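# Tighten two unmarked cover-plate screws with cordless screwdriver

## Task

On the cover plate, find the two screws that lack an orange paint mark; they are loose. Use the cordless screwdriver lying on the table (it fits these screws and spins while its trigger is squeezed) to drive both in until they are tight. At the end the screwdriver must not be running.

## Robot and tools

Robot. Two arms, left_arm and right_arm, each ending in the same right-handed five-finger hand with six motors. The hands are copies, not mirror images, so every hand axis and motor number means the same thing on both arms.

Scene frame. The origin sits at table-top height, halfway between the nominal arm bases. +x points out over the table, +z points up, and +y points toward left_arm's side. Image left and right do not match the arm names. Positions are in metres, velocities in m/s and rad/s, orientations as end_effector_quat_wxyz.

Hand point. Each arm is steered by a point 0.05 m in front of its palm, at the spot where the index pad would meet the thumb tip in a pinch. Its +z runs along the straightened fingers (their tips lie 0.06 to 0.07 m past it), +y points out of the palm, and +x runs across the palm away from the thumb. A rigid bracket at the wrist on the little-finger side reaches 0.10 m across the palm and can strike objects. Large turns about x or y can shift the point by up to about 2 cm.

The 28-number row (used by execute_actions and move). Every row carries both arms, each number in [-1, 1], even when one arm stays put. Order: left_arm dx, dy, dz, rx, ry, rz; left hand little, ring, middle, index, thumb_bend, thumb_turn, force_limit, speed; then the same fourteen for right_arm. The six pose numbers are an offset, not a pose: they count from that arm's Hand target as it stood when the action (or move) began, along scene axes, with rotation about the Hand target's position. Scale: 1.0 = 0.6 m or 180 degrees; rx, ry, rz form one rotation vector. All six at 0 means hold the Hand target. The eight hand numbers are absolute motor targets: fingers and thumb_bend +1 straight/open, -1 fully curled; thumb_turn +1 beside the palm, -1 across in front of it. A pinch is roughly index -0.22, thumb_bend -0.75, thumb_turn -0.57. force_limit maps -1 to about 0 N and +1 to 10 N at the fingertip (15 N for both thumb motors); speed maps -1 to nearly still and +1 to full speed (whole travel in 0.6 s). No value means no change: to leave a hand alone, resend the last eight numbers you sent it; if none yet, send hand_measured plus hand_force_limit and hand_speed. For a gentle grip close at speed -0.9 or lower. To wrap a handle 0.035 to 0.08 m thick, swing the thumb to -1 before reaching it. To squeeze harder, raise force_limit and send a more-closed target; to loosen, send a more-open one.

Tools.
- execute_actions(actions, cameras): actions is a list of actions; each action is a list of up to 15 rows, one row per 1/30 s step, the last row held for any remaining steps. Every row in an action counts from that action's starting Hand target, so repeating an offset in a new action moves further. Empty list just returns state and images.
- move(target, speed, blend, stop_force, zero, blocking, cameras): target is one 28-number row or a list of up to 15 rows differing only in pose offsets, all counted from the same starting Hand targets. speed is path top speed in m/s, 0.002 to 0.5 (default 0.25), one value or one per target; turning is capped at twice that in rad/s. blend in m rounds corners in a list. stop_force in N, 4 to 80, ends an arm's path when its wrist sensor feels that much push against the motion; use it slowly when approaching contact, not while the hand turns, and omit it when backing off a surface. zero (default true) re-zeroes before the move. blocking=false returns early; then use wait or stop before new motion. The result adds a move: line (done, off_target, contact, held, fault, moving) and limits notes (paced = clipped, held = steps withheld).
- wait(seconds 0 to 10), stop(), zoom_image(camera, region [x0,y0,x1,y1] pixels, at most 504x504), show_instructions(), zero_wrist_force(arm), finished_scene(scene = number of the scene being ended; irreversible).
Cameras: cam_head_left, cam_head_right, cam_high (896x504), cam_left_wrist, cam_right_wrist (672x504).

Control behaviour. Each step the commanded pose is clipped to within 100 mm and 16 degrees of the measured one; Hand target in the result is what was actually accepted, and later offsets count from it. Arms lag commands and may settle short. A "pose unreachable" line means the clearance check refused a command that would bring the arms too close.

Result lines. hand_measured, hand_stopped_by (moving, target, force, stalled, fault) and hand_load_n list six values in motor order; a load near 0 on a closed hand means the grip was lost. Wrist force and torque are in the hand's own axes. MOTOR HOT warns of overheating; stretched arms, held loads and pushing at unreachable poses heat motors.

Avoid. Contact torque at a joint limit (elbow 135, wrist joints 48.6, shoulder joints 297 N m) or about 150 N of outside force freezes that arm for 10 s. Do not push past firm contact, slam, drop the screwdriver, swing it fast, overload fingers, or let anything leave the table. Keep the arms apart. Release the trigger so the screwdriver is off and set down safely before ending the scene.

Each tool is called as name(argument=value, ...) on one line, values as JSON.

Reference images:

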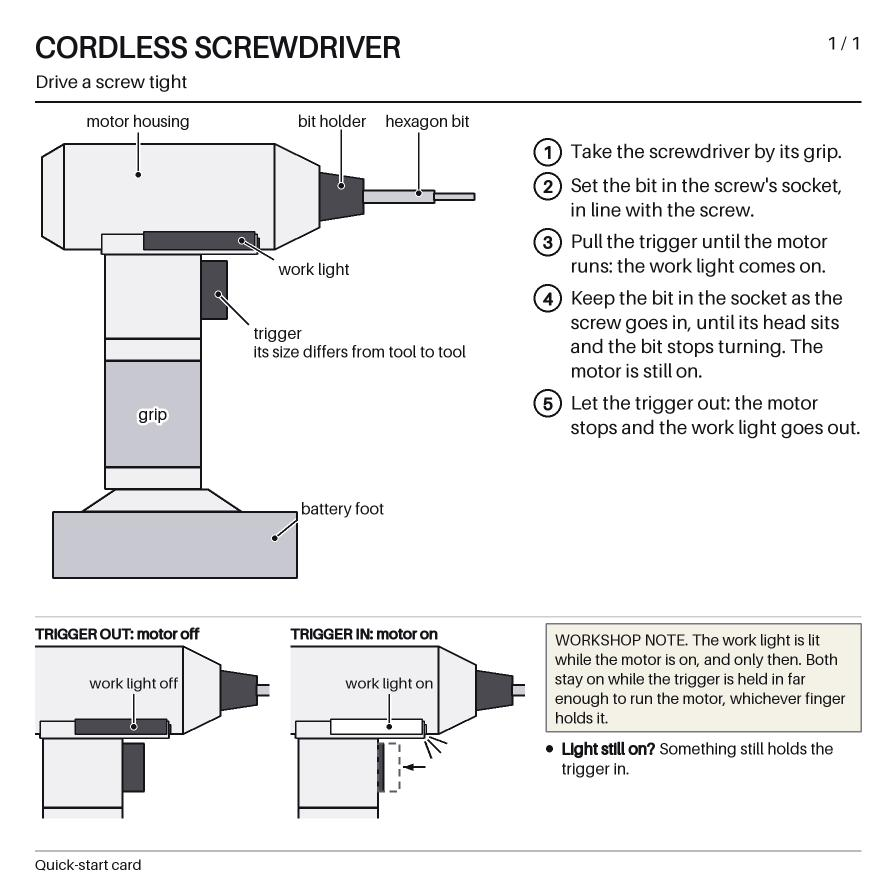

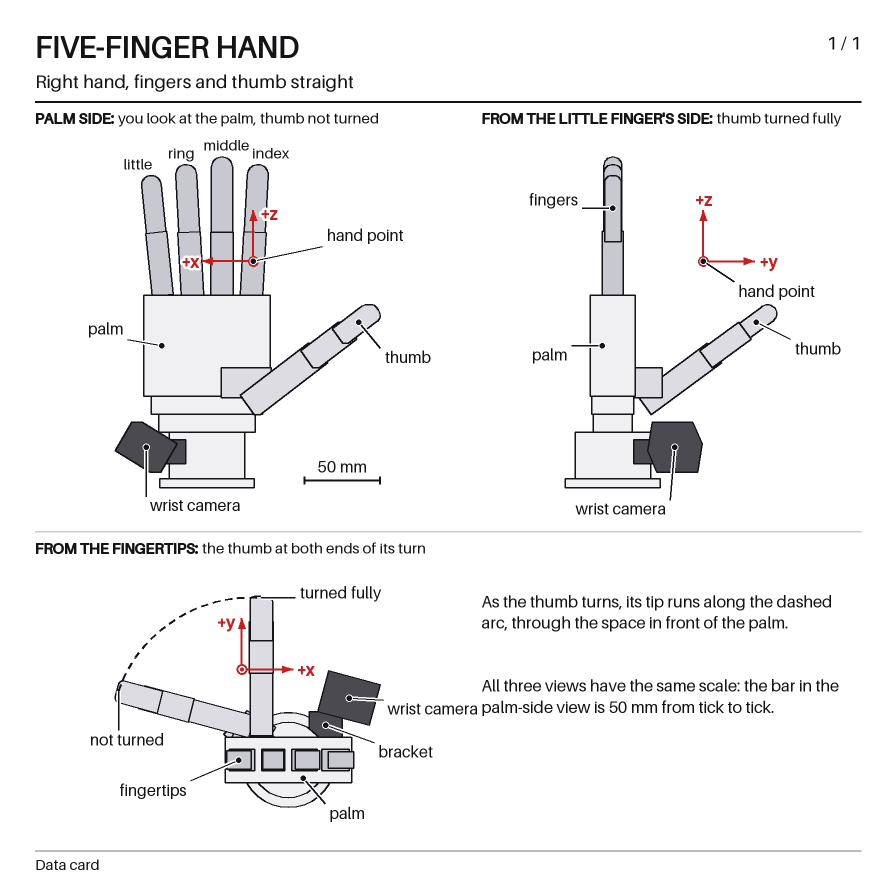

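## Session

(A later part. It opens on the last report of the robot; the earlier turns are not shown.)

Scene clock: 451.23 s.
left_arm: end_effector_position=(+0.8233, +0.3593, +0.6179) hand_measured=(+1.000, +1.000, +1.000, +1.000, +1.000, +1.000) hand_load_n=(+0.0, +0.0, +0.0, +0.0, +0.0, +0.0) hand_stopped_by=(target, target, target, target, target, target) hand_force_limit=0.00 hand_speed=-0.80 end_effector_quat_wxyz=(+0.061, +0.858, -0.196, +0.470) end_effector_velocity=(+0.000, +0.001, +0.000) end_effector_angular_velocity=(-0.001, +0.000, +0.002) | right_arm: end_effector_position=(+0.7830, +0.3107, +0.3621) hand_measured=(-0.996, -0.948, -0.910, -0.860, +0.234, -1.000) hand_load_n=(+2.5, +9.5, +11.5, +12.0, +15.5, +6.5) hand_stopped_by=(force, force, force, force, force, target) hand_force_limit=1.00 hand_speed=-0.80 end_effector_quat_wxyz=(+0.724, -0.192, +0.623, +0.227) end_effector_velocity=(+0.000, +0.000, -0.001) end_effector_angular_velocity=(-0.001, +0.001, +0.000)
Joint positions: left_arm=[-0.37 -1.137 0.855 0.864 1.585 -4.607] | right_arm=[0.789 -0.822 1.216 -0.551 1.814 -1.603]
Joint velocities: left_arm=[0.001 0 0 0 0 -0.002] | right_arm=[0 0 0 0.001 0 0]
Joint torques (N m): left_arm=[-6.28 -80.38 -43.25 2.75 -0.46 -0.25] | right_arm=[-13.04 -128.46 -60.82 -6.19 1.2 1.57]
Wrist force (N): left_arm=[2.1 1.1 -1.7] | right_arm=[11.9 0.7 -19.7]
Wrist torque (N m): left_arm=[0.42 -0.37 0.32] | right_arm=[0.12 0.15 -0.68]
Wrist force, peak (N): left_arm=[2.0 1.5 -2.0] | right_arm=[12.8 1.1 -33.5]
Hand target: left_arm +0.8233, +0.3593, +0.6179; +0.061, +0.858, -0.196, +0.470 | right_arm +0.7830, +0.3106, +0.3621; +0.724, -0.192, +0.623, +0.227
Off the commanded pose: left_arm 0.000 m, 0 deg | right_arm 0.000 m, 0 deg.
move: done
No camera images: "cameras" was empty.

move(target=[0,0,0,0,0,0,1,1,1,1,1,1,0,-0.8,0.002746,0.001886,-0.0005,0,0,0,-1,-0.985,-0.98,-0.9,0.1,-1,1.0,-0.8], speed=0.003, stop_force=10, cameras=["cam_left_wrist"])

Scene clock: 452.20 s.
left_arm: end_effector_position=(+0.8233, +0.3593, +0.6179) hand_measured=(+1.000, +1.000, +1.000, +1.000, +1.000, +1.000) hand_load_n=(+0.0, +0.0, +0.0, +0.0, +0.0, +0.0) hand_stopped_by=(target, target, target, target, target, target) hand_force_limit=0.00 hand_speed=-0.80 end_effector_quat_wxyz=(+0.061, +0.858, -0.196, +0.470) end_effector_velocity=(+0.000, -0.001, +0.000) end_effector_angular_velocity=(-0.002, +0.000, +0.000) | right_arm: end_effector_position=(+0.7831, +0.3107, +0.3621) hand_measured=(-0.996, -0.948, -0.910, -0.860, +0.234, -1.000) hand_load_n=(+3.0, +9.5, +11.5, +11.5, +16.0, +6.5) hand_stopped_by=(force, force, force, force, force, target) hand_force_limit=1.00 hand_speed=-0.80 end_effector_quat_wxyz=(+0.724, -0.192, +0.623, +0.227) end_effector_velocity=(+0.000, +0.000, -0.001) end_effector_angular_velocity=(-0.001, +0.000, +0.000)
Joint positions: left_arm=[-0.37 -1.137 0.855 0.864 1.585 -4.607] | right_arm=[0.789 -0.821 1.216 -0.551 1.814 -1.603]
Joint velocities: left_arm=[0 0 0 -0.001 0.001 -0.002] | right_arm=[0 0 0 0 0 0]
Joint torques (N m): left_arm=[-7.11 -79.19 -43.07 3.1 -0.48 -0.71] | right_arm=[-13.4 -132.87 -55.32 -11.34 1.83 1.21]
Wrist force (N): left_arm=[2.0 1.3 -1.8] | right_arm=[11.8 0.5 -29.6]
Wrist torque (N m): left_arm=[0.46 -0.35 0.32] | right_arm=[0.59 0.04 -0.67]
Wrist force, peak (N): left_arm=[2.5 1.3 -1.8] | right_arm=[12.0 0.0 -36.1]
Hand target: left_arm +0.8233, +0.3593, +0.6179; +0.061, +0.858, -0.196, +0.470 | right_arm +0.7831, +0.3107, +0.3621; +0.724, -0.192, +0.623, +0.227
Off the commanded pose: left_arm 0.000 m, 0 deg | right_arm 0.002 m, 0 deg.
move: contact (right_arm)
Images, in order (width x height): cam_left_wrist 672x504.

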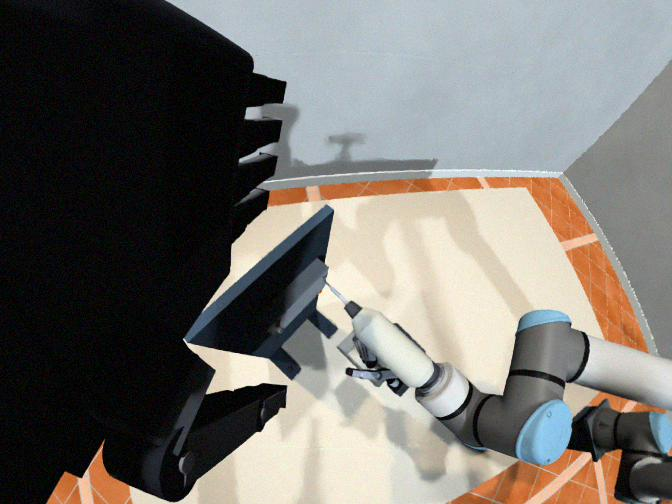

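wait(seconds=0.5, cameras=["cam_left_wrist"])

zoom_image(camera="cam_left_wrist", region=[310, 265, 350, 305])

Scene clock: 452.83 s.
left_arm: end_effector_position=(+0.8233, +0.3593, +0.6179) hand_measured=(+1.000, +1.000, +1.000, +1.000, +1.000, +1.000) hand_load_n=(+0.0, +0.0, +0.0, -0.5, +0.0, +0.0) hand_stopped_by=(target, target, target, target, target, target) hand_force_limit=0.00 hand_speed=-0.80 end_effector_quat_wxyz=(+0.061, +0.858, -0.196, +0.470) end_effector_velocity=(+0.000, -0.001, +0.000) end_effector_angular_velocity=(-0.001, +0.000, +0.000) | right_arm: end_effector_position=(+0.7831, +0.3107, +0.3621) hand_measured=(-0.996, -0.948, -0.910, -0.860, +0.234, -1.000) hand_load_n=(+3.0, +9.5, +11.5, +11.5, +16.0, +6.5) hand_stopped_by=(force, force, force, force, force, target) hand_force_limit=1.00 hand_speed=-0.80 end_effector_quat_wxyz=(+0.724, -0.192, +0.623, +0.227) end_effector_velocity=(+0.000, +0.000, +0.000) end_effector_angular_velocity=(+0.000, +0.000, +0.000)
Joint positions: left_arm=[-0.37 -1.137 0.855 0.864 1.585 -4.607] | right_arm=[0.789 -0.821 1.216 -0.551 1.814 -1.603]
Joint velocities: left_arm=[0 0 0 0 0.001 -0.001] | right_arm=[0 0 0 -0.001 0 0]
Joint torques (N m): left_arm=[-8.78 -80.16 -44.6 3.05 -0.86 -0.29] | right_arm=[-8.96 -130.84 -55.91 -10.88 2.18 1.25]
Wrist force (N): left_arm=[2.3 1.4 -1.6] | right_arm=[11.9 0.5 -29.1]
Wrist torque (N m): left_arm=[0.46 -0.40 0.34] | right_arm=[0.56 0.05 -0.66]
Wrist force, peak (N): left_arm=[2.4 1.7 -2.0] | right_arm=[12.4 0.1 -30.2]
Hand target: left_arm +0.8233, +0.3593, +0.6179; +0.061, +0.858, -0.196, +0.470 | right_arm +0.7831, +0.3107, +0.3621; +0.724, -0.192, +0.623, +0.227
Off the commanded pose: left_arm 0.000 m, 0 deg | right_arm 0.002 m, 0 deg.
wait: 0.50 s; at rest by 0.03 s
Images, in order (width x height): cam_left_wrist 672x504.

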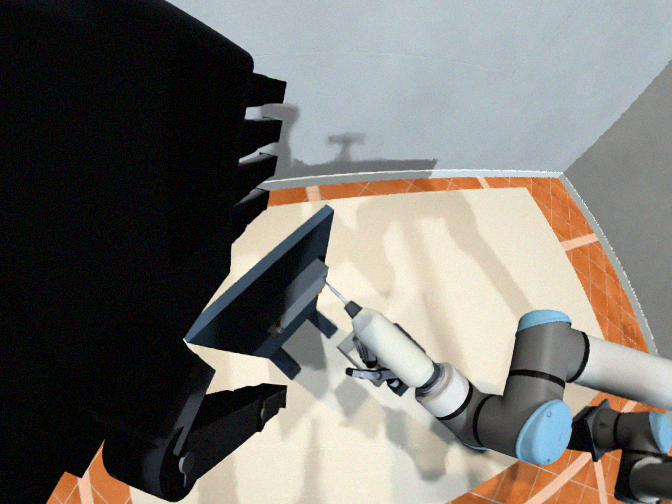

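Scaled by 12.600 from the camera's 672x504 image, which has a finer 960x720 frame.

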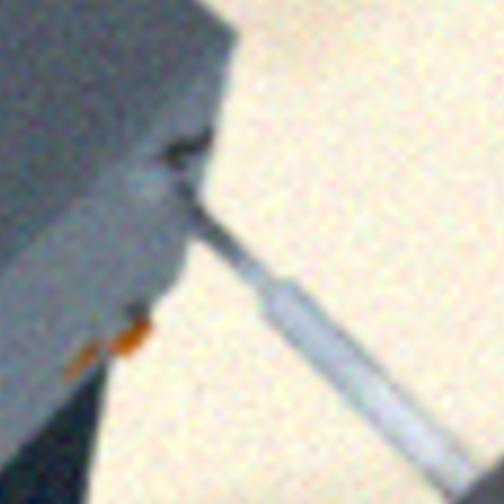

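move(target=[-0.2051,0.1996,-0.0983,-0.0457,-0.3022,0,1,1,1,1,1,1,0,-0.8,0,0,0,0,0,0,-1,-0.985,-0.98,-0.9,0.1,-1,1.0,-0.8], speed=0.3, cameras=[])

move(target=[0.0592,0.0805,-0.242,0,0,-0.139,1,1,1,1,1,1,0,-0.8,0,0,0,0,0,0,-1,-0.985,-0.98,-0.9,0.1,-1,1.0,-0.8], speed=0.3, cameras=["cam_left_wrist"])

zoom_image(camera="cam_left_wrist", region=[350, 228, 375, 253])

zoom_image(camera="cam_left_wrist", region=[270, 190, 430, 340])

Scene clock: 458.83 s.
left_arm: end_effector_position=(+0.7000, +0.4795, +0.5600) hand_measured=(+1.000, +1.000, +1.000, +1.000, +1.000, +1.000) hand_load_n=(+0.0, +0.0, +0.0, +0.0, +0.0, +0.0) hand_stopped_by=(target, target, target, target, target, target) hand_force_limit=0.00 hand_speed=-0.80 end_effector_quat_wxyz=(+0.024, +0.542, -0.168, +0.823) end_effector_velocity=(+0.000, +0.000, +0.001) end_effector_angular_velocity=(-0.002, -0.004, -0.001) | right_arm: end_effector_position=(+0.7831, +0.3107, +0.3621) hand_measured=(-0.996, -0.948, -0.910, -0.860, +0.234, -1.000) hand_load_n=(+3.0, +9.5, +11.0, +11.5, +16.0, +6.5) hand_stopped_by=(force, force, force, force, force, target) hand_force_limit=1.00 hand_speed=-0.80 end_effector_quat_wxyz=(+0.724, -0.192, +0.623, +0.227) end_effector_velocity=(+0.000, +0.000, +0.001) end_effector_angular_velocity=(+0.000, +0.000, +0.000)
Joint positions: left_arm=[-0.256 -1.643 1.948 -0.67 1.672 -4.479] | right_arm=[0.789 -0.821 1.216 -0.551 1.814 -1.603]
Joint velocities: left_arm=[0 0 0 -0.004 0 -0.001] | right_arm=[0 0 0 0 0 0]
Joint torques (N m): left_arm=[-11.11 -16.86 -36.43 -7.4 -2.28 -3.21] | right_arm=[3.97 -130.07 -65.23 -6.74 2.25 -0.69]
Wrist force (N): left_arm=[2.1 1.4 0.2] | right_arm=[12.0 0.5 -29.3]
Wrist torque (N m): left_arm=[0.22 -0.46 0.27] | right_arm=[0.57 0.06 -0.66]
Wrist force, peak (N): left_arm=[3.7 1.9 -0.7] | right_arm=[12.1 0.4 -29.5]
Hand target: left_arm +0.7000, +0.4794, +0.5598; +0.024, +0.542, -0.168, +0.823 | right_arm +0.7831, +0.3107, +0.3621; +0.724, -0.192, +0.623, +0.227
Off the commanded pose: left_arm 0.001 m, 0 deg | right_arm 0.000 m, 0 deg.
move: done
No camera images: "cameras" was empty.

Scene clock: 460.10 s.
left_arm: end_effector_position=(+0.7355, +0.5279, +0.4145) hand_measured=(+1.000, +1.000, +1.000, +1.000, +1.000, +1.000) hand_load_n=(+0.0, +0.0, +0.0, +0.0, +0.0, +0.0) hand_stopped_by=(target, target, target, target, target, target) hand_force_limit=0.00 hand_speed=-0.80 end_effector_quat_wxyz=(+0.201, +0.493, -0.282, +0.798) end_effector_velocity=(-0.001, +0.000, -0.001) end_effector_angular_velocity=(+0.002, +0.000, -0.001) | right_arm: end_effector_position=(+0.7831, +0.3107, +0.3621) hand_measured=(-0.996, -0.948, -0.910, -0.860, +0.234, -1.000) hand_load_n=(+3.0, +9.5, +11.5, +11.5, +16.0, +6.5) hand_stopped_by=(force, force, force, force, force, target) hand_force_limit=1.00 hand_speed=-0.80 end_effector_quat_wxyz=(+0.724, -0.192, +0.623, +0.227) end_effector_velocity=(+0.000, +0.000, -0.001) end_effector_angular_velocity=(-0.001, +0.001, +0.000)
Joint positions: left_arm=[-0.017 -1.328 1.896 -1.059 2.292 -4.78] | right_arm=[0.789 -0.821 1.216 -0.551 1.814 -1.603]
Joint velocities: left_arm=[0.001 0 0 0 0.002 0.001] | right_arm=[0 0.001 0 0 0 0]
Joint torques (N m): left_arm=[3.51 -36.7 -26.21 -5.67 1.86 -0.11] | right_arm=[3.35 -130.41 -64.54 -6.88 2.39 -0.31]
Wrist force (N): left_arm=[2.3 1.2 0.3] | right_arm=[11.9 0.3 -29.0]
Wrist torque (N m): left_arm=[0.18 -0.53 0.30] | right_arm=[0.53 0.07 -0.67]
Wrist force, peak (N): left_arm=[4.2 2.3 0.2] | right_arm=[12.0 0.2 -29.5]
Hand target: left_arm +0.7355, +0.5279, +0.4144; +0.201, +0.493, -0.282, +0.798 | right_arm +0.7831, +0.3107, +0.3621; +0.724, -0.192, +0.623, +0.227
Off the commanded pose: left_arm 0.000 m, 0 deg | right_arm 0.000 m, 0 deg.
move: done
Images, in order (width x height): cam_left_wrist 672x504.

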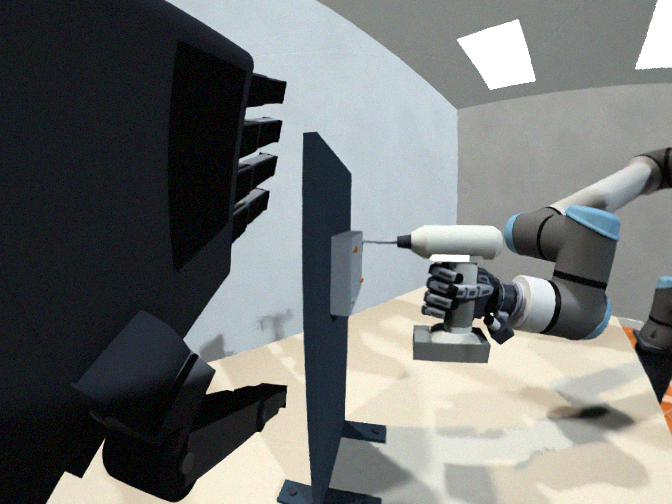

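Scaled by 20.160 from the camera's 672x504 image, which has a finer 960x720 frame.

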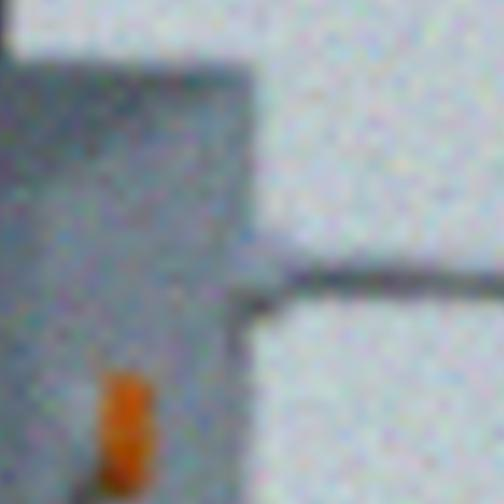

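Scaled by 3.150 from the camera's 672x504 image, which has a finer 960x720 frame.

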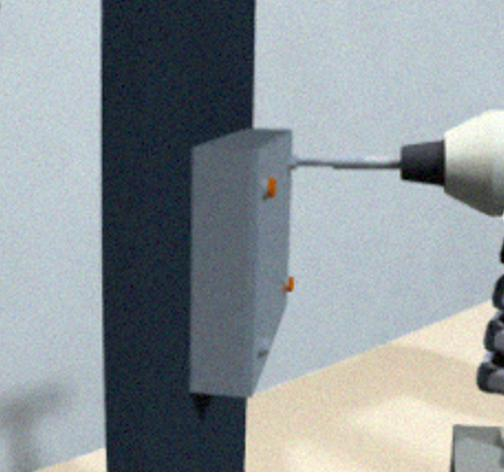

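zoom_image(camera="cam_left_wrist", region=[348, 268, 373, 293])

zoom_image(camera="cam_left_wrist", region=[352, 232, 372, 252])

Scaled by 20.160 from the camera's 672x504 image, which has a finer 960x720 frame.

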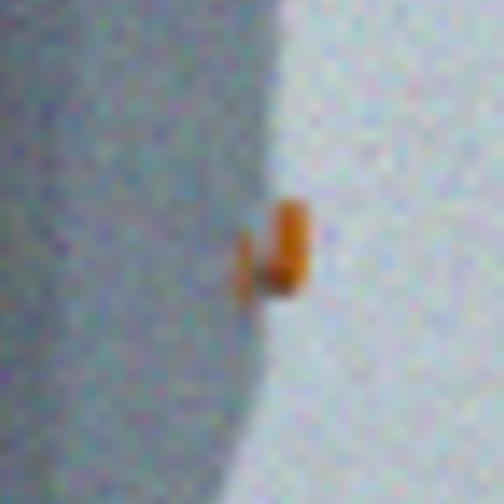

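Scaled by 25.200 from the camera's 672x504 image, which has a finer 960x720 frame.

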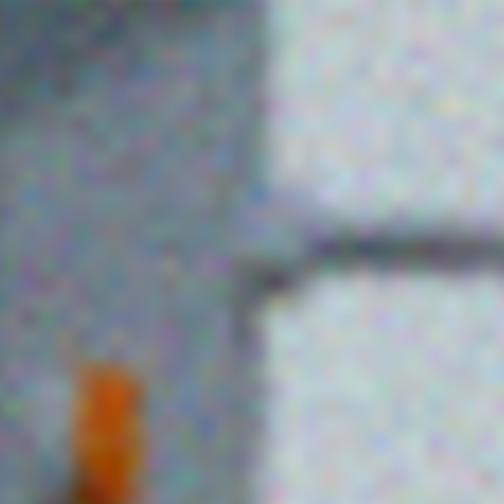

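move(target=[0,0,0,0,0,0,1,1,1,1,1,1,0,-0.8,-0.00055,-0.00038,-0.0015,0,0,0,-1,-0.985,-0.98,-0.9,0.1,-1,1.0,-0.8], speed=0.004, cameras=["cam_left_wrist"])

zoom_image(camera="cam_left_wrist", region=[350, 228, 375, 253])

Scene clock: 461.63 s.
left_arm: end_effector_position=(+0.7355, +0.5279, +0.4144) hand_measured=(+1.000, +1.000, +1.000, +1.000, +1.000, +1.000) hand_load_n=(+0.0, +0.0, +0.0, +0.0, +0.0, +0.0) hand_stopped_by=(target, target, target, target, target, target) hand_force_limit=0.00 hand_speed=-0.80 end_effector_quat_wxyz=(+0.201, +0.493, -0.282, +0.798) end_effector_velocity=(+0.000, +0.000, -0.001) end_effector_angular_velocity=(+0.001, +0.000, +0.000) | right_arm: end_effector_position=(+0.7827, +0.3105, +0.3613) hand_measured=(-0.996, -0.948, -0.910, -0.860, +0.234, -1.000) hand_load_n=(+3.5, +10.0, +11.5, +11.5, +15.5, +6.5) hand_stopped_by=(force, force, force, force, force, target) hand_force_limit=1.00 hand_speed=-0.80 end_effector_quat_wxyz=(+0.724, -0.192, +0.623, +0.227) end_effector_velocity=(+0.000, +0.000, +0.002) end_effector_angular_velocity=(+0.001, -0.001, +0.000)
Joint positions: left_arm=[-0.017 -1.328 1.896 -1.06 2.292 -4.78] | right_arm=[0.789 -0.821 1.218 -0.552 1.814 -1.603]
Joint velocities: left_arm=[0 0.001 0 0 0 0.001] | right_arm=[0 -0.002 0 0.001 0 0]
Joint torques (N m): left_arm=[8.48 -36.52 -30.26 -5.82 1.51 -2.82] | right_arm=[4.11 -119.66 -48.84 -6.27 2.56 -0.56]
Wrist force (N): left_arm=[2.2 1.3 0.0] | right_arm=[6.9 1.2 -8.8]
Wrist torque (N m): left_arm=[0.22 -0.51 0.30] | right_arm=[0.02 -0.23 0.04]
Wrist force, peak (N): left_arm=[2.9 1.3 0.4] | right_arm=[12.4 0.3 -29.5]
Hand target: left_arm +0.7355, +0.5279, +0.4144; +0.201, +0.493, -0.282, +0.798 | right_arm +0.7827, +0.3105, +0.3612; +0.724, -0.192, +0.623, +0.227
Off the commanded pose: left_arm 0.000 m, 0 deg | right_arm 0.000 m, 0 deg.
move: done
Images, in order (width x height): cam_left_wrist 672x504.

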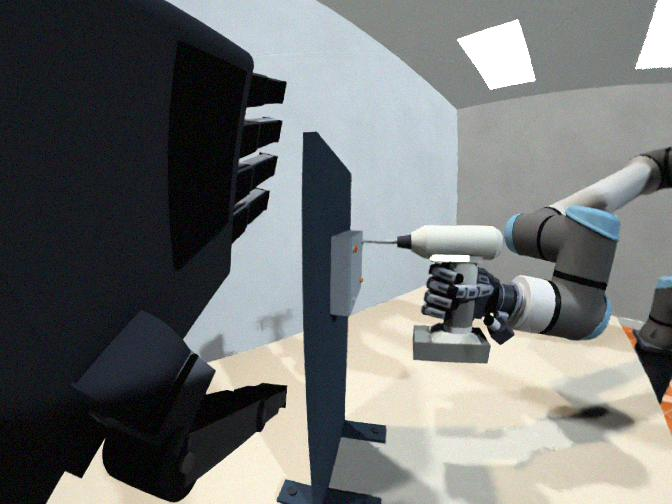

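Scaled by 20.160 from the camera's 672x504 image, which has a finer 960x720 frame.

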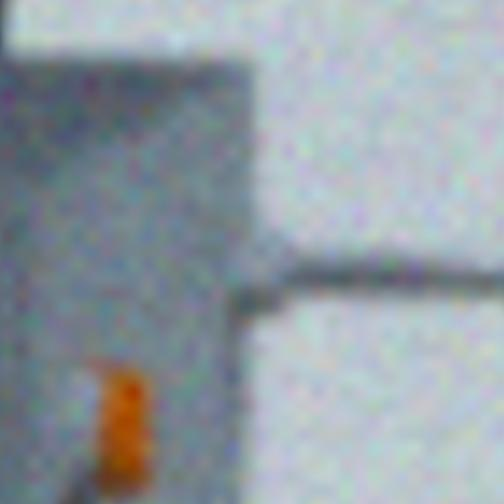

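move(target=[0,0,0,0,0,0,1,1,1,1,1,1,0,-0.8,0.00055,0.00038,0.0015,0,0,0,-1,-0.985,-0.98,-0.9,0.1,-1,1.0,-0.8], speed=0.004, cameras=[])

wait(seconds=0.1, cameras=["cam_left_wrist"])

zoom_image(camera="cam_left_wrist", region=[350, 228, 375, 253])

Scene clock: 462.87 s.
left_arm: end_effector_position=(+0.7355, +0.5279, +0.4144) hand_measured=(+1.000, +1.000, +1.000, +1.000, +1.000, +1.000) hand_load_n=(+0.0, +0.0, +0.0, +0.0, +0.0, +0.0) hand_stopped_by=(target, target, target, target, target, target) hand_force_limit=0.00 hand_speed=-0.80 end_effector_quat_wxyz=(+0.201, +0.493, -0.282, +0.798) end_effector_velocity=(+0.000, +0.000, +0.001) end_effector_angular_velocity=(+0.001, -0.002, +0.000) | right_arm: end_effector_position=(+0.7830, +0.3108, +0.3620) hand_measured=(-0.996, -0.948, -0.910, -0.860, +0.234, -1.000) hand_load_n=(+3.0, +9.5, +11.5, +11.5, +16.0, +6.5) hand_stopped_by=(force, force, force, force, force, target) hand_force_limit=1.00 hand_speed=-0.80 end_effector_quat_wxyz=(+0.724, -0.192, +0.623, +0.227) end_effector_velocity=(+0.000, +0.000, +0.000) end_effector_angular_velocity=(-0.001, +0.001, +0.000)
Joint positions: left_arm=[-0.017 -1.328 1.896 -1.06 2.292 -4.78] | right_arm=[0.789 -0.821 1.216 -0.551 1.814 -1.603]
Joint velocities: left_arm=[0 -0.001 0 0 0.001 0.001] | right_arm=[0 0 0 0.001 0 0]
Joint torques (N m): left_arm=[11.66 -35.79 -34.83 -5.35 1.67 -2.63] | right_arm=[-19.1 -125.44 -63.4 -6.45 -0.49 0.15]
Wrist force (N): left_arm=[2.2 1.2 0.4] | right_arm=[12.2 0.2 -23.3]
Wrist torque (N m): left_arm=[0.18 -0.52 0.29] | right_arm=[0.42 0.25 -0.65]
Wrist force, peak (N): left_arm=[2.6 1.3 0.7] | right_arm=[12.2 -0.5 -30.5]
Hand target: left_arm +0.7355, +0.5279, +0.4144; +0.201, +0.493, -0.282, +0.798 | right_arm +0.7831, +0.3107, +0.3621; +0.724, -0.192, +0.623, +0.227
Off the commanded pose: left_arm 0.000 m, 0 deg | right_arm 0.000 m, 0 deg.
move: done
No camera images: "cameras" was empty.

Scene clock: 462.97 s.
left_arm: end_effector_position=(+0.7355, +0.5279, +0.4144) hand_measured=(+1.000, +1.000, +1.000, +1.000, +1.000, +1.000) hand_load_n=(+0.0, +0.0, +0.0, +0.0, +0.0, +0.0) hand_stopped_by=(target, target, target, target, target, target) hand_force_limit=0.00 hand_speed=-0.80 end_effector_quat_wxyz=(+0.201, +0.493, -0.282, +0.798) end_effector_velocity=(+0.000, +0.000, +0.000) end_effector_angular_velocity=(+0.000, -0.001, +0.000) | right_arm: end_effector_position=(+0.7830, +0.3108, +0.3620) hand_measured=(-0.996, -0.948, -0.910, -0.860, +0.234, -1.000) hand_load_n=(+3.5, +9.5, +11.5, +11.5, +16.0, +6.0) hand_stopped_by=(force, force, force, force, force, target) hand_force_limit=1.00 hand_speed=-0.80 end_effector_quat_wxyz=(+0.724, -0.192, +0.623, +0.227) end_effector_velocity=(+0.000, +0.000, +0.000) end_effector_angular_velocity=(+0.000, +0.000, +0.000)
Joint positions: left_arm=[-0.017 -1.328 1.896 -1.06 2.292 -4.78] | right_arm=[0.789 -0.821 1.216 -0.551 1.814 -1.603]
Joint velocities: left_arm=[0 0 0 0 -0.001 0] | right_arm=[0 0 0 0 0 0]
Joint torques (N m): left_arm=[11.26 -35.91 -31.94 -5.41 1.74 -2.65] | right_arm=[-21.33 -127.52 -63.68 -7.07 -0.42 0.54]
Wrist force (N): left_arm=[2.5 1.3 0.1] | right_arm=[12.7 0.5 -22.7]
Wrist torque (N m): left_arm=[0.21 -0.56 0.32] | right_arm=[0.44 0.16 -0.61]
Wrist force, peak (N): left_arm=[2.5 1.3 0.1] | right_arm=[12.3 0.2 -23.3]
Hand target: left_arm +0.7355, +0.5279, +0.4144; +0.201, +0.493, -0.282, +0.798 | right_arm +0.7831, +0.3107, +0.3621; +0.724, -0.192, +0.623, +0.227
Off the commanded pose: left_arm 0.000 m, 0 deg | right_arm 0.000 m, 0 deg.
wait: 0.10 s; no rest
Images, in order (width x height): cam_left_wrist 672x504.

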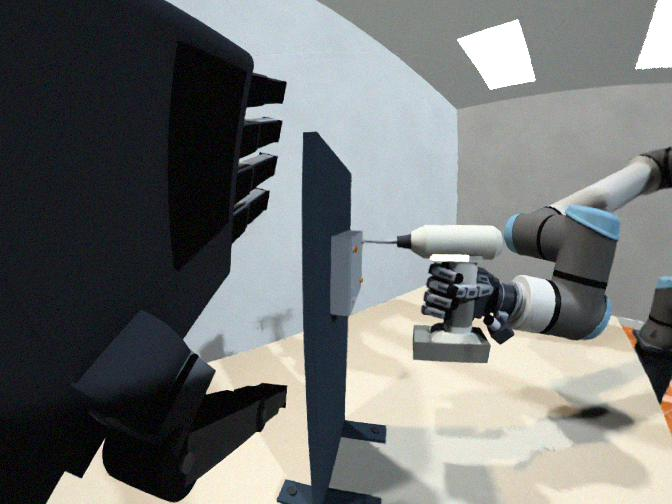

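Scaled by 20.160 from the camera's 672x504 image, which has a finer 960x720 frame.

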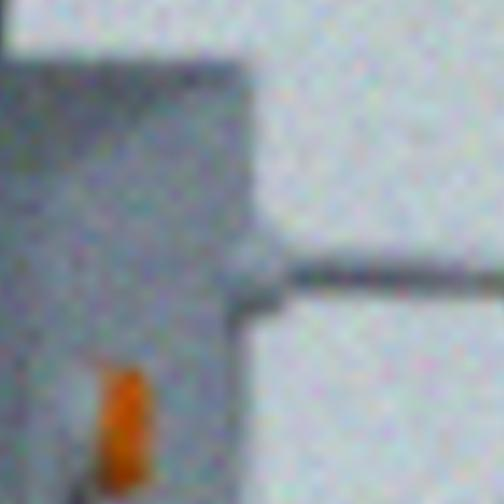

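move(target=[0,0,0,0,0,0,1,1,1,1,1,1,0,-0.8,-0.00055,-0.00038,0,0,0,0,-1,-0.985,-0.98,-0.5,0.1,-1,1.0,-0.8], speed=0.004, cameras=[])

move(target=[0,0,0,0,0,0,1,1,1,1,1,1,0,-0.8,-0.0687,-0.0472,0,0,0,0,-1,-0.985,-0.98,-0.5,0.1,-1,1.0,-0.8], speed=0.08, cameras=["cam_left_wrist"])

zoom_image(camera="cam_left_wrist", region=[350, 228, 375, 253])

zoom_image(camera="cam_left_wrist", region=[348, 268, 373, 293])

zoom_image(camera="cam_left_wrist", region=[340, 240, 365, 265])

zoom_image(camera="cam_left_wrist", region=[340, 290, 365, 315])

Scene clock: 464.80 s.
left_arm: end_effector_position=(+0.7355, +0.5279, +0.4144) hand_measured=(+1.000, +1.000, +1.000, +1.000, +1.000, +1.000) hand_load_n=(+0.0, +0.0, +0.0, +0.0, +0.0, +0.0) hand_stopped_by=(target, target, target, target, target, target) hand_force_limit=0.00 hand_speed=-0.80 end_effector_quat_wxyz=(+0.201, +0.493, -0.282, +0.798) end_effector_velocity=(+0.000, +0.000, +0.001) end_effector_angular_velocity=(-0.002, +0.000, -0.001) | right_arm: end_effector_position=(+0.7828, +0.3105, +0.3622) hand_measured=(-0.996, -0.948, -0.910, -0.500, +0.234, -1.000) hand_load_n=(+3.5, +10.5, +13.5, +0.0, +13.5, +8.5) hand_stopped_by=(force, force, force, target, force, target) hand_force_limit=1.00 hand_speed=-0.80 end_effector_quat_wxyz=(+0.724, -0.192, +0.623, +0.227) end_effector_velocity=(+0.000, +0.000, +0.001) end_effector_angular_velocity=(+0.002, -0.001, +0.000)
Joint positions: left_arm=[-0.017 -1.328 1.896 -1.06 2.292 -4.78] | right_arm=[0.789 -0.822 1.217 -0.551 1.814 -1.603]
Joint velocities: left_arm=[0 0 0 -0.001 0 -0.002] | right_arm=[0 -0.001 0 -0.002 0 0]
Joint torques (N m): left_arm=[9.28 -37.83 -37.97 -5.08 1.71 -2.47] | right_arm=[17.8 -117.51 -46.59 -4.34 -0.44 1.49]
Wrist force (N): left_arm=[2.2 1.6 0.2] | right_arm=[6.6 -4.9 -4.4]
Wrist torque (N m): left_arm=[0.26 -0.51 0.31] | right_arm=[0.12 -0.11 0.07]
Wrist force, peak (N): left_arm=[2.6 1.4 0.6] | right_arm=[13.2 0.5 -26.9]
Hand target: left_arm +0.7355, +0.5279, +0.4144; +0.201, +0.493, -0.282, +0.798 | right_arm +0.7827, +0.3105, +0.3621; +0.724, -0.192, +0.623, +0.227
Off the commanded pose: left_arm 0.000 m, 0 deg | right_arm 0.000 m, 0 deg.
move: done
No camera images: "cameras" was empty.

Scene clock: 465.83 s.
left_arm: end_effector_position=(+0.7355, +0.5279, +0.4144) hand_measured=(+1.000, +1.000, +1.000, +1.000, +1.000, +1.000) hand_load_n=(+0.0, +0.0, +0.0, +0.0, +0.0, +0.0) hand_stopped_by=(target, target, target, target, target, target) hand_force_limit=0.00 hand_speed=-0.80 end_effector_quat_wxyz=(+0.201, +0.493, -0.282, +0.798) end_effector_velocity=(+0.000, +0.000, +0.001) end_effector_angular_velocity=(+0.000, -0.001, +0.001) | right_arm: end_effector_position=(+0.7414, +0.2822, +0.3621) hand_measured=(-0.996, -0.948, -0.910, -0.500, +0.234, -1.000) hand_load_n=(+6.0, +12.5, +18.0, +0.0, +7.5, +7.5) hand_stopped_by=(force, force, force, target, force, target) hand_force_limit=1.00 hand_speed=-0.80 end_effector_quat_wxyz=(+0.724, -0.192, +0.623, +0.227) end_effector_velocity=(+0.000, +0.000, +0.002) end_effector_angular_velocity=(+0.001, -0.001, +0.000)
Joint positions: left_arm=[-0.017 -1.328 1.896 -1.06 2.292 -4.78] | right_arm=[0.802 -0.894 1.344 -0.607 1.827 -1.606]
Joint velocities: left_arm=[0 -0.001 0 0.001 -0.001 0.001] | right_arm=[0 -0.001 0 0 0 0]
Joint torques (N m): left_arm=[10.87 -37.91 -41.89 -4.58 1.69 -2.99] | right_arm=[-15.29 -109.2 -43.04 -2.27 -1.38 -1.02]
Wrist force (N): left_arm=[2.4 1.2 0.3] | right_arm=[7.2 -1.4 -3.4]
Wrist torque (N m): left_arm=[0.19 -0.53 0.30] | right_arm=[-0.21 -0.05 0.02]
Wrist force, peak (N): left_arm=[2.9 1.2 0.1] | right_arm=[6.6 -5.0 -4.2]
Hand target: left_arm +0.7355, +0.5279, +0.4144; +0.201, +0.493, -0.282, +0.798 | right_arm +0.7415, +0.2821, +0.3621; +0.724, -0.192, +0.623, +0.227
Off the commanded pose: left_arm 0.000 m, 0 deg | right_arm 0.000 m, 0 deg.
move: done
Images, in order (width x height): cam_left_wrist 672x504.

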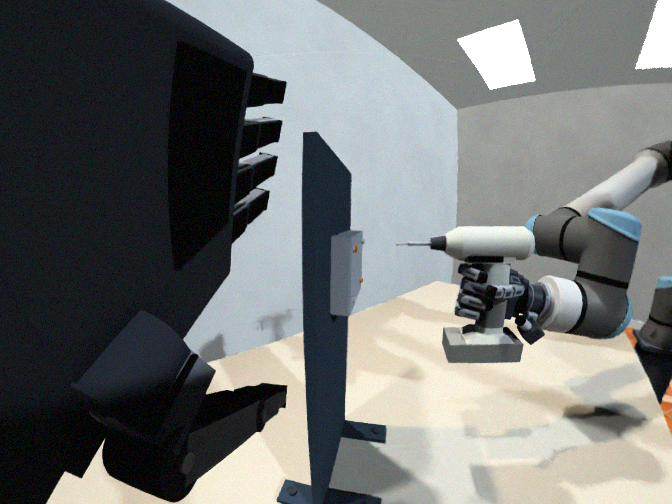

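Scaled by 20.160 from the camera's 672x504 image, which has a finer 960x720 frame.

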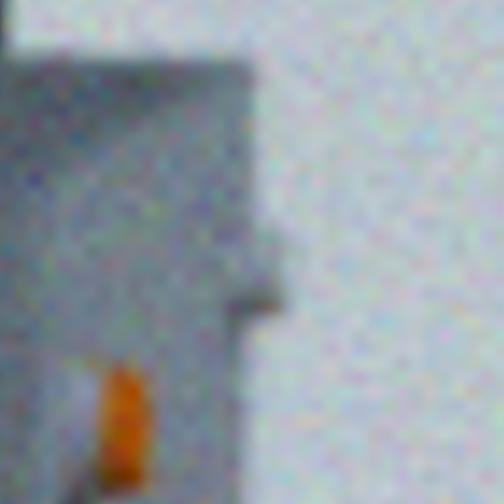

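Scaled by 20.160 from the camera's 672x504 image, which has a finer 960x720 frame.

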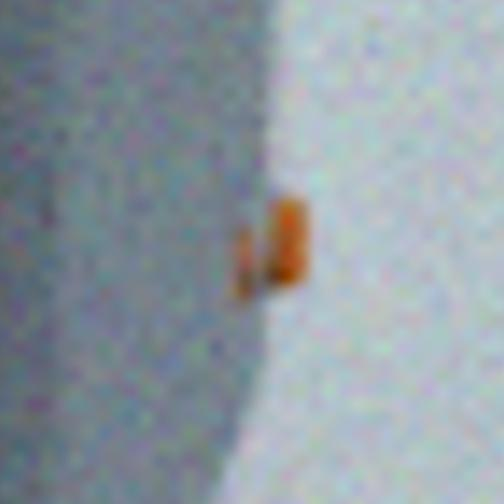

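Scaled by 20.160 from the camera's 672x504 image, which has a finer 960x720 frame.

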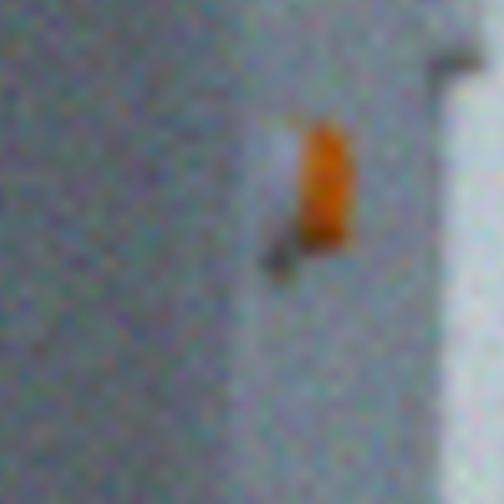

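Scaled by 20.160 from the camera's 672x504 image, which has a finer 960x720 frame.

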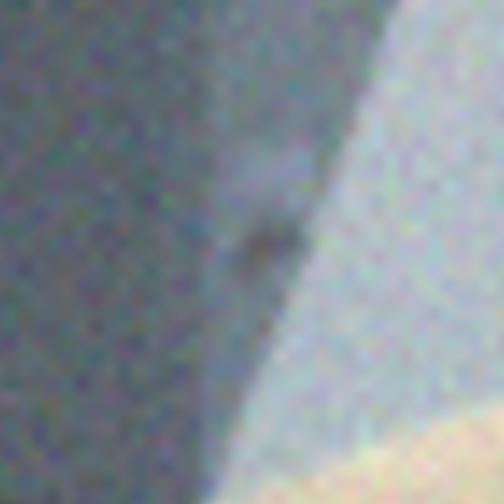

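move(target=[0,0,0,0,0,0,1,1,1,1,1,1,0,-0.8,0.06316,0.04338,0.00183,0,0,0,-1,-0.985,-0.98,-0.9,0.1,-1,1.0,-0.8], speed=0.06, cameras=["cam_left_wrist"])

zoom_image(camera="cam_left_wrist", region=[350, 228, 375, 253])

Scene clock: 468.67 s.
left_arm: end_effector_position=(+0.7355, +0.5279, +0.4144) hand_measured=(+1.000, +1.000, +1.000, +1.000, +1.000, +1.000) hand_load_n=(+0.0, +0.0, +0.0, +0.0, +0.0, +0.0) hand_stopped_by=(target, target, target, target, target, target) hand_force_limit=0.00 hand_speed=-0.80 end_effector_quat_wxyz=(+0.201, +0.493, -0.282, +0.798) end_effector_velocity=(+0.000, +0.001, +0.001) end_effector_angular_velocity=(-0.001, -0.001, +0.001) | right_arm: end_effector_position=(+0.7795, +0.3081, +0.3631) hand_measured=(-0.996, -0.948, -0.910, -0.840, +0.234, -1.000) hand_load_n=(+5.0, +12.0, +17.0, +11.0, +9.0, +6.5) hand_stopped_by=(force, force, force, force, force, target) hand_force_limit=1.00 hand_speed=-0.80 end_effector_quat_wxyz=(+0.724, -0.192, +0.623, +0.227) end_effector_velocity=(+0.000, +0.000, +0.000) end_effector_angular_velocity=(+0.000, +0.000, +0.000)
Joint positions: left_arm=[-0.017 -1.328 1.896 -1.06 2.292 -4.78] | right_arm=[0.79 -0.829 1.227 -0.554 1.815 -1.604]
Joint velocities: left_arm=[0.001 -0.001 0 -0.001 0 -0.001] | right_arm=[0.001 0 0 -0.001 0 0]
Joint torques (N m): left_arm=[8.01 -35.07 -50.36 -3.19 1.88 -2.93] | right_arm=[15.49 -120.96 -48.2 -7.3 1.7 1.15]
Wrist force (N): left_arm=[2.6 1.1 0.0] | right_arm=[7.0 -1.6 -3.1]
Wrist torque (N m): left_arm=[0.19 -0.56 0.31] | right_arm=[-0.26 -0.02 0.02]
Wrist force, peak (N): left_arm=[2.5 1.6 0.2] | right_arm=[7.1 -1.4 -4.4]
Hand target: left_arm +0.7355, +0.5279, +0.4144; +0.201, +0.493, -0.282, +0.798 | right_arm +0.7794, +0.3082, +0.3632; +0.724, -0.192, +0.623, +0.227
Off the commanded pose: left_arm 0.000 m, 0 deg | right_arm 0.000 m, 0 deg.
move: done
Images, in order (width x height): cam_left_wrist 672x504.

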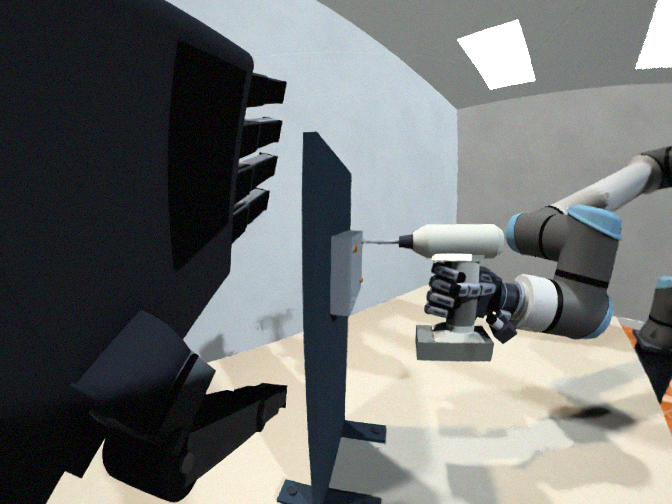

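Scaled by 20.160 from the camera's 672x504 image, which has a finer 960x720 frame.

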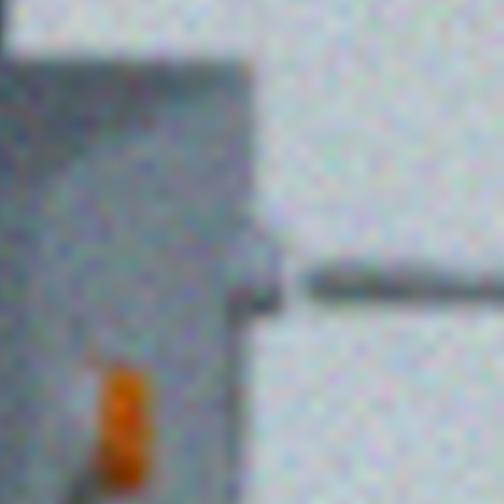

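move(target=[0,0,0,0,0,0,1,1,1,1,1,1,0,-0.8,0,0,0.00167,0,0,0,-1,-0.985,-0.98,-0.9,0.1,-1,1.0,-0.8], speed=0.02, cameras=["cam_left_wrist"])

zoom_image(camera="cam_left_wrist", region=[350, 228, 375, 253])

zoom_image(camera="cam_left_wrist", region=[355, 233, 371, 249])

Scene clock: 469.53 s.
left_arm: end_effector_position=(+0.7355, +0.5279, +0.4144) hand_measured=(+1.000, +1.000, +1.000, +1.000, +1.000, +1.000) hand_load_n=(+0.0, +0.0, +0.0, +0.0, -0.5, +0.0) hand_stopped_by=(target, target, target, target, target, target) hand_force_limit=0.00 hand_speed=-0.80 end_effector_quat_wxyz=(+0.201, +0.493, -0.282, +0.798) end_effector_velocity=(+0.000, -0.001, +0.000) end_effector_angular_velocity=(+0.000, +0.000, -0.001) | right_arm: end_effector_position=(+0.7794, +0.3082, +0.3642) hand_measured=(-0.996, -0.948, -0.910, -0.840, +0.234, -1.000) hand_load_n=(+5.0, +12.0, +17.0, +11.0, +9.0, +6.5) hand_stopped_by=(force, force, force, force, force, target) hand_force_limit=1.00 hand_speed=-0.80 end_effector_quat_wxyz=(+0.724, -0.192, +0.623, +0.227) end_effector_velocity=(+0.000, +0.000, +0.000) end_effector_angular_velocity=(+0.001, -0.001, +0.000)
Joint positions: left_arm=[-0.017 -1.328 1.896 -1.06 2.292 -4.78] | right_arm=[0.79 -0.829 1.226 -0.553 1.815 -1.604]
Joint velocities: left_arm=[-0.001 0 0 0 0 -0.001] | right_arm=[0 0.001 0 -0.002 0 0]
Joint torques (N m): left_arm=[8.36 -36.47 -49.21 -2.98 1.4 -3.3] | right_arm=[14.67 -121.14 -51.49 -2.7 2.24 -0.21]
Wrist force (N): left_arm=[2.3 1.0 0.1] | right_arm=[7.1 -1.4 -2.9]
Wrist torque (N m): left_arm=[0.18 -0.52 0.30] | right_arm=[-0.25 -0.04 0.02]
Wrist force, peak (N): left_arm=[2.5 1.6 0.3] | right_arm=[7.5 -1.6 -3.1]
Hand target: left_arm +0.7355, +0.5279, +0.4144; +0.201, +0.493, -0.282, +0.798 | right_arm +0.7794, +0.3082, +0.3642; +0.724, -0.192, +0.623, +0.227
Off the commanded pose: left_arm 0.000 m, 0 deg | right_arm 0.000 m, 0 deg.
move: done
Images, in order (width x height): cam_left_wrist 672x504.

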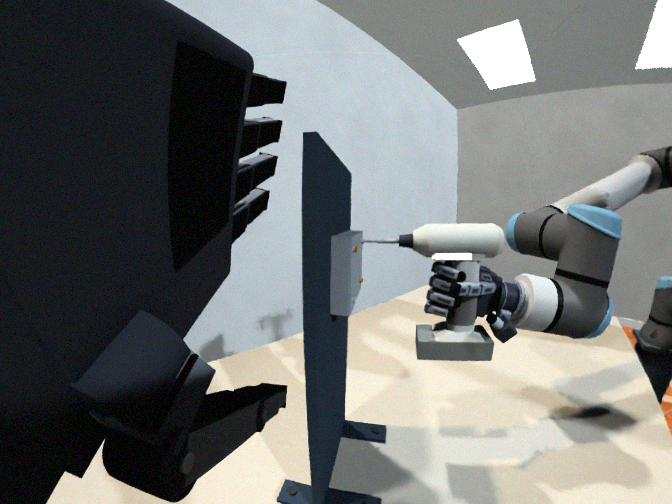

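Scaled by 20.160 from the camera's 672x504 image, which has a finer 960x720 frame.

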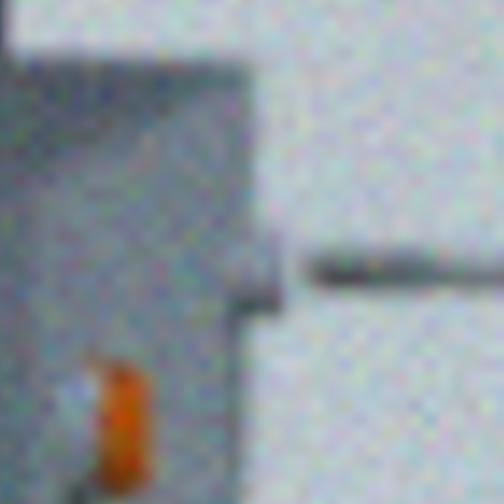

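Scaled by 31.500 from the camera's 672x504 image, which has a finer 960x720 frame.

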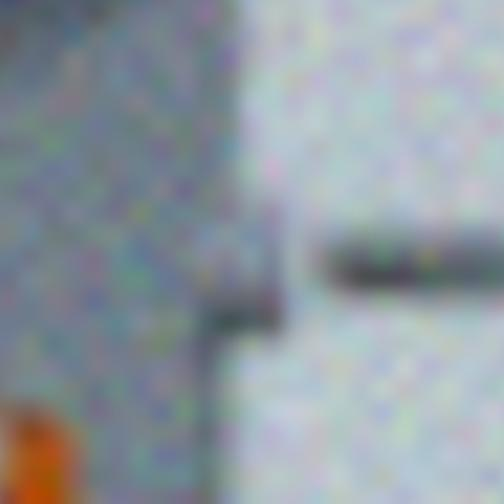

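move(target=[0,0,0,0,0,0,1,1,1,1,1,1,0,-0.8,0.011,0.00754,0,0,0,0,-1,-0.985,-0.98,-0.9,0.1,-1,1.0,-0.8], speed=0.003, stop_force=8, cameras=["cam_left_wrist"])

zoom_image(camera="cam_left_wrist", region=[355, 233, 371, 249])

Scene clock: 471.57 s.
left_arm: end_effector_position=(+0.7355, +0.5279, +0.4144) hand_measured=(+1.000, +1.000, +1.000, +1.000, +1.000, +1.000) hand_load_n=(+0.0, +0.0, +0.0, +0.0, +0.0, +0.0) hand_stopped_by=(target, target, target, target, target, target) hand_force_limit=0.00 hand_speed=-0.80 end_effector_quat_wxyz=(+0.201, +0.493, -0.282, +0.798) end_effector_velocity=(+0.000, -0.001, +0.000) end_effector_angular_velocity=(+0.000, -0.001, -0.001) | right_arm: end_effector_position=(+0.7813, +0.3095, +0.3642) hand_measured=(-0.996, -0.948, -0.910, -0.840, +0.234, -1.000) hand_load_n=(+6.0, +12.0, +15.5, +9.0, +10.0, +5.0) hand_stopped_by=(force, force, force, force, force, target) hand_force_limit=1.00 hand_speed=-0.80 end_effector_quat_wxyz=(+0.724, -0.192, +0.623, +0.227) end_effector_velocity=(+0.000, +0.000, -0.002) end_effector_angular_velocity=(-0.001, +0.001, +0.000)
Joint positions: left_arm=[-0.017 -1.328 1.896 -1.06 2.292 -4.78] | right_arm=[0.789 -0.826 1.22 -0.55 1.814 -1.604]
Joint velocities: left_arm=[-0.001 0 0 0 0 0] | right_arm=[0 0.001 0 0 0 0]
Joint torques (N m): left_arm=[8.61 -36.31 -49.95 -2.43 1.23 -3.02] | right_arm=[1.73 -121.4 -43.19 -7.22 1.06 1.2]
Wrist force (N): left_arm=[2.2 1.1 0.0] | right_arm=[6.0 -1.3 -7.6]
Wrist torque (N m): left_arm=[0.19 -0.50 0.28] | right_arm=[-0.13 -0.18 -0.02]
Wrist force, peak (N): left_arm=[2.6 1.7 0.7] | right_arm=[5.1 -1.2 -12.2]
Hand target: left_arm +0.7355, +0.5279, +0.4144; +0.201, +0.493, -0.282, +0.798 | right_arm +0.7813, +0.3096, +0.3642; +0.724, -0.192, +0.623, +0.227
Off the commanded pose: left_arm 0.000 m, 0 deg | right_arm 0.006 m, 0 deg.
move: contact (right_arm)
Images, in order (width x height): cam_left_wrist 672x504.

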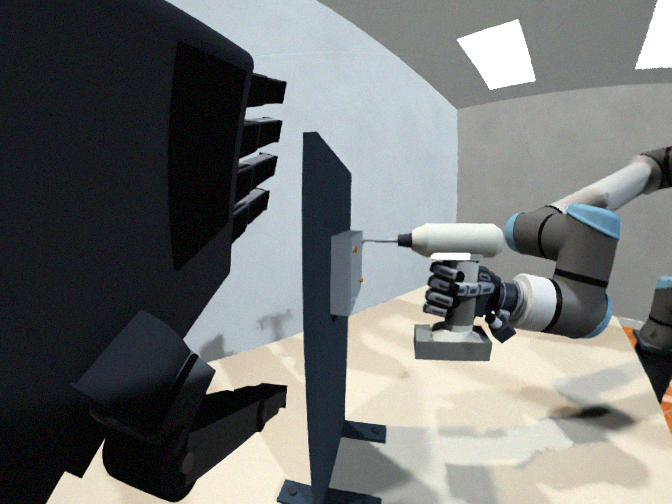

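Scaled by 31.500 from the camera's 672x504 image, which has a finer 960x720 frame.

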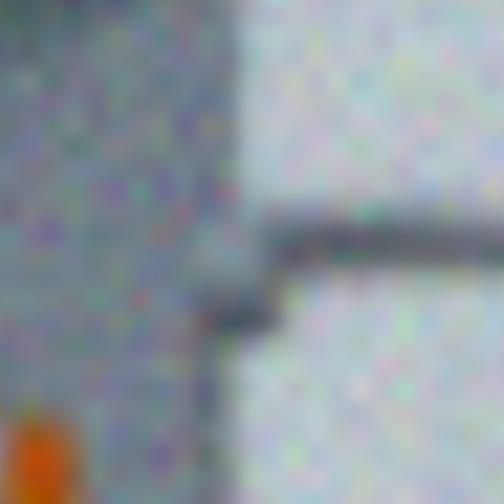

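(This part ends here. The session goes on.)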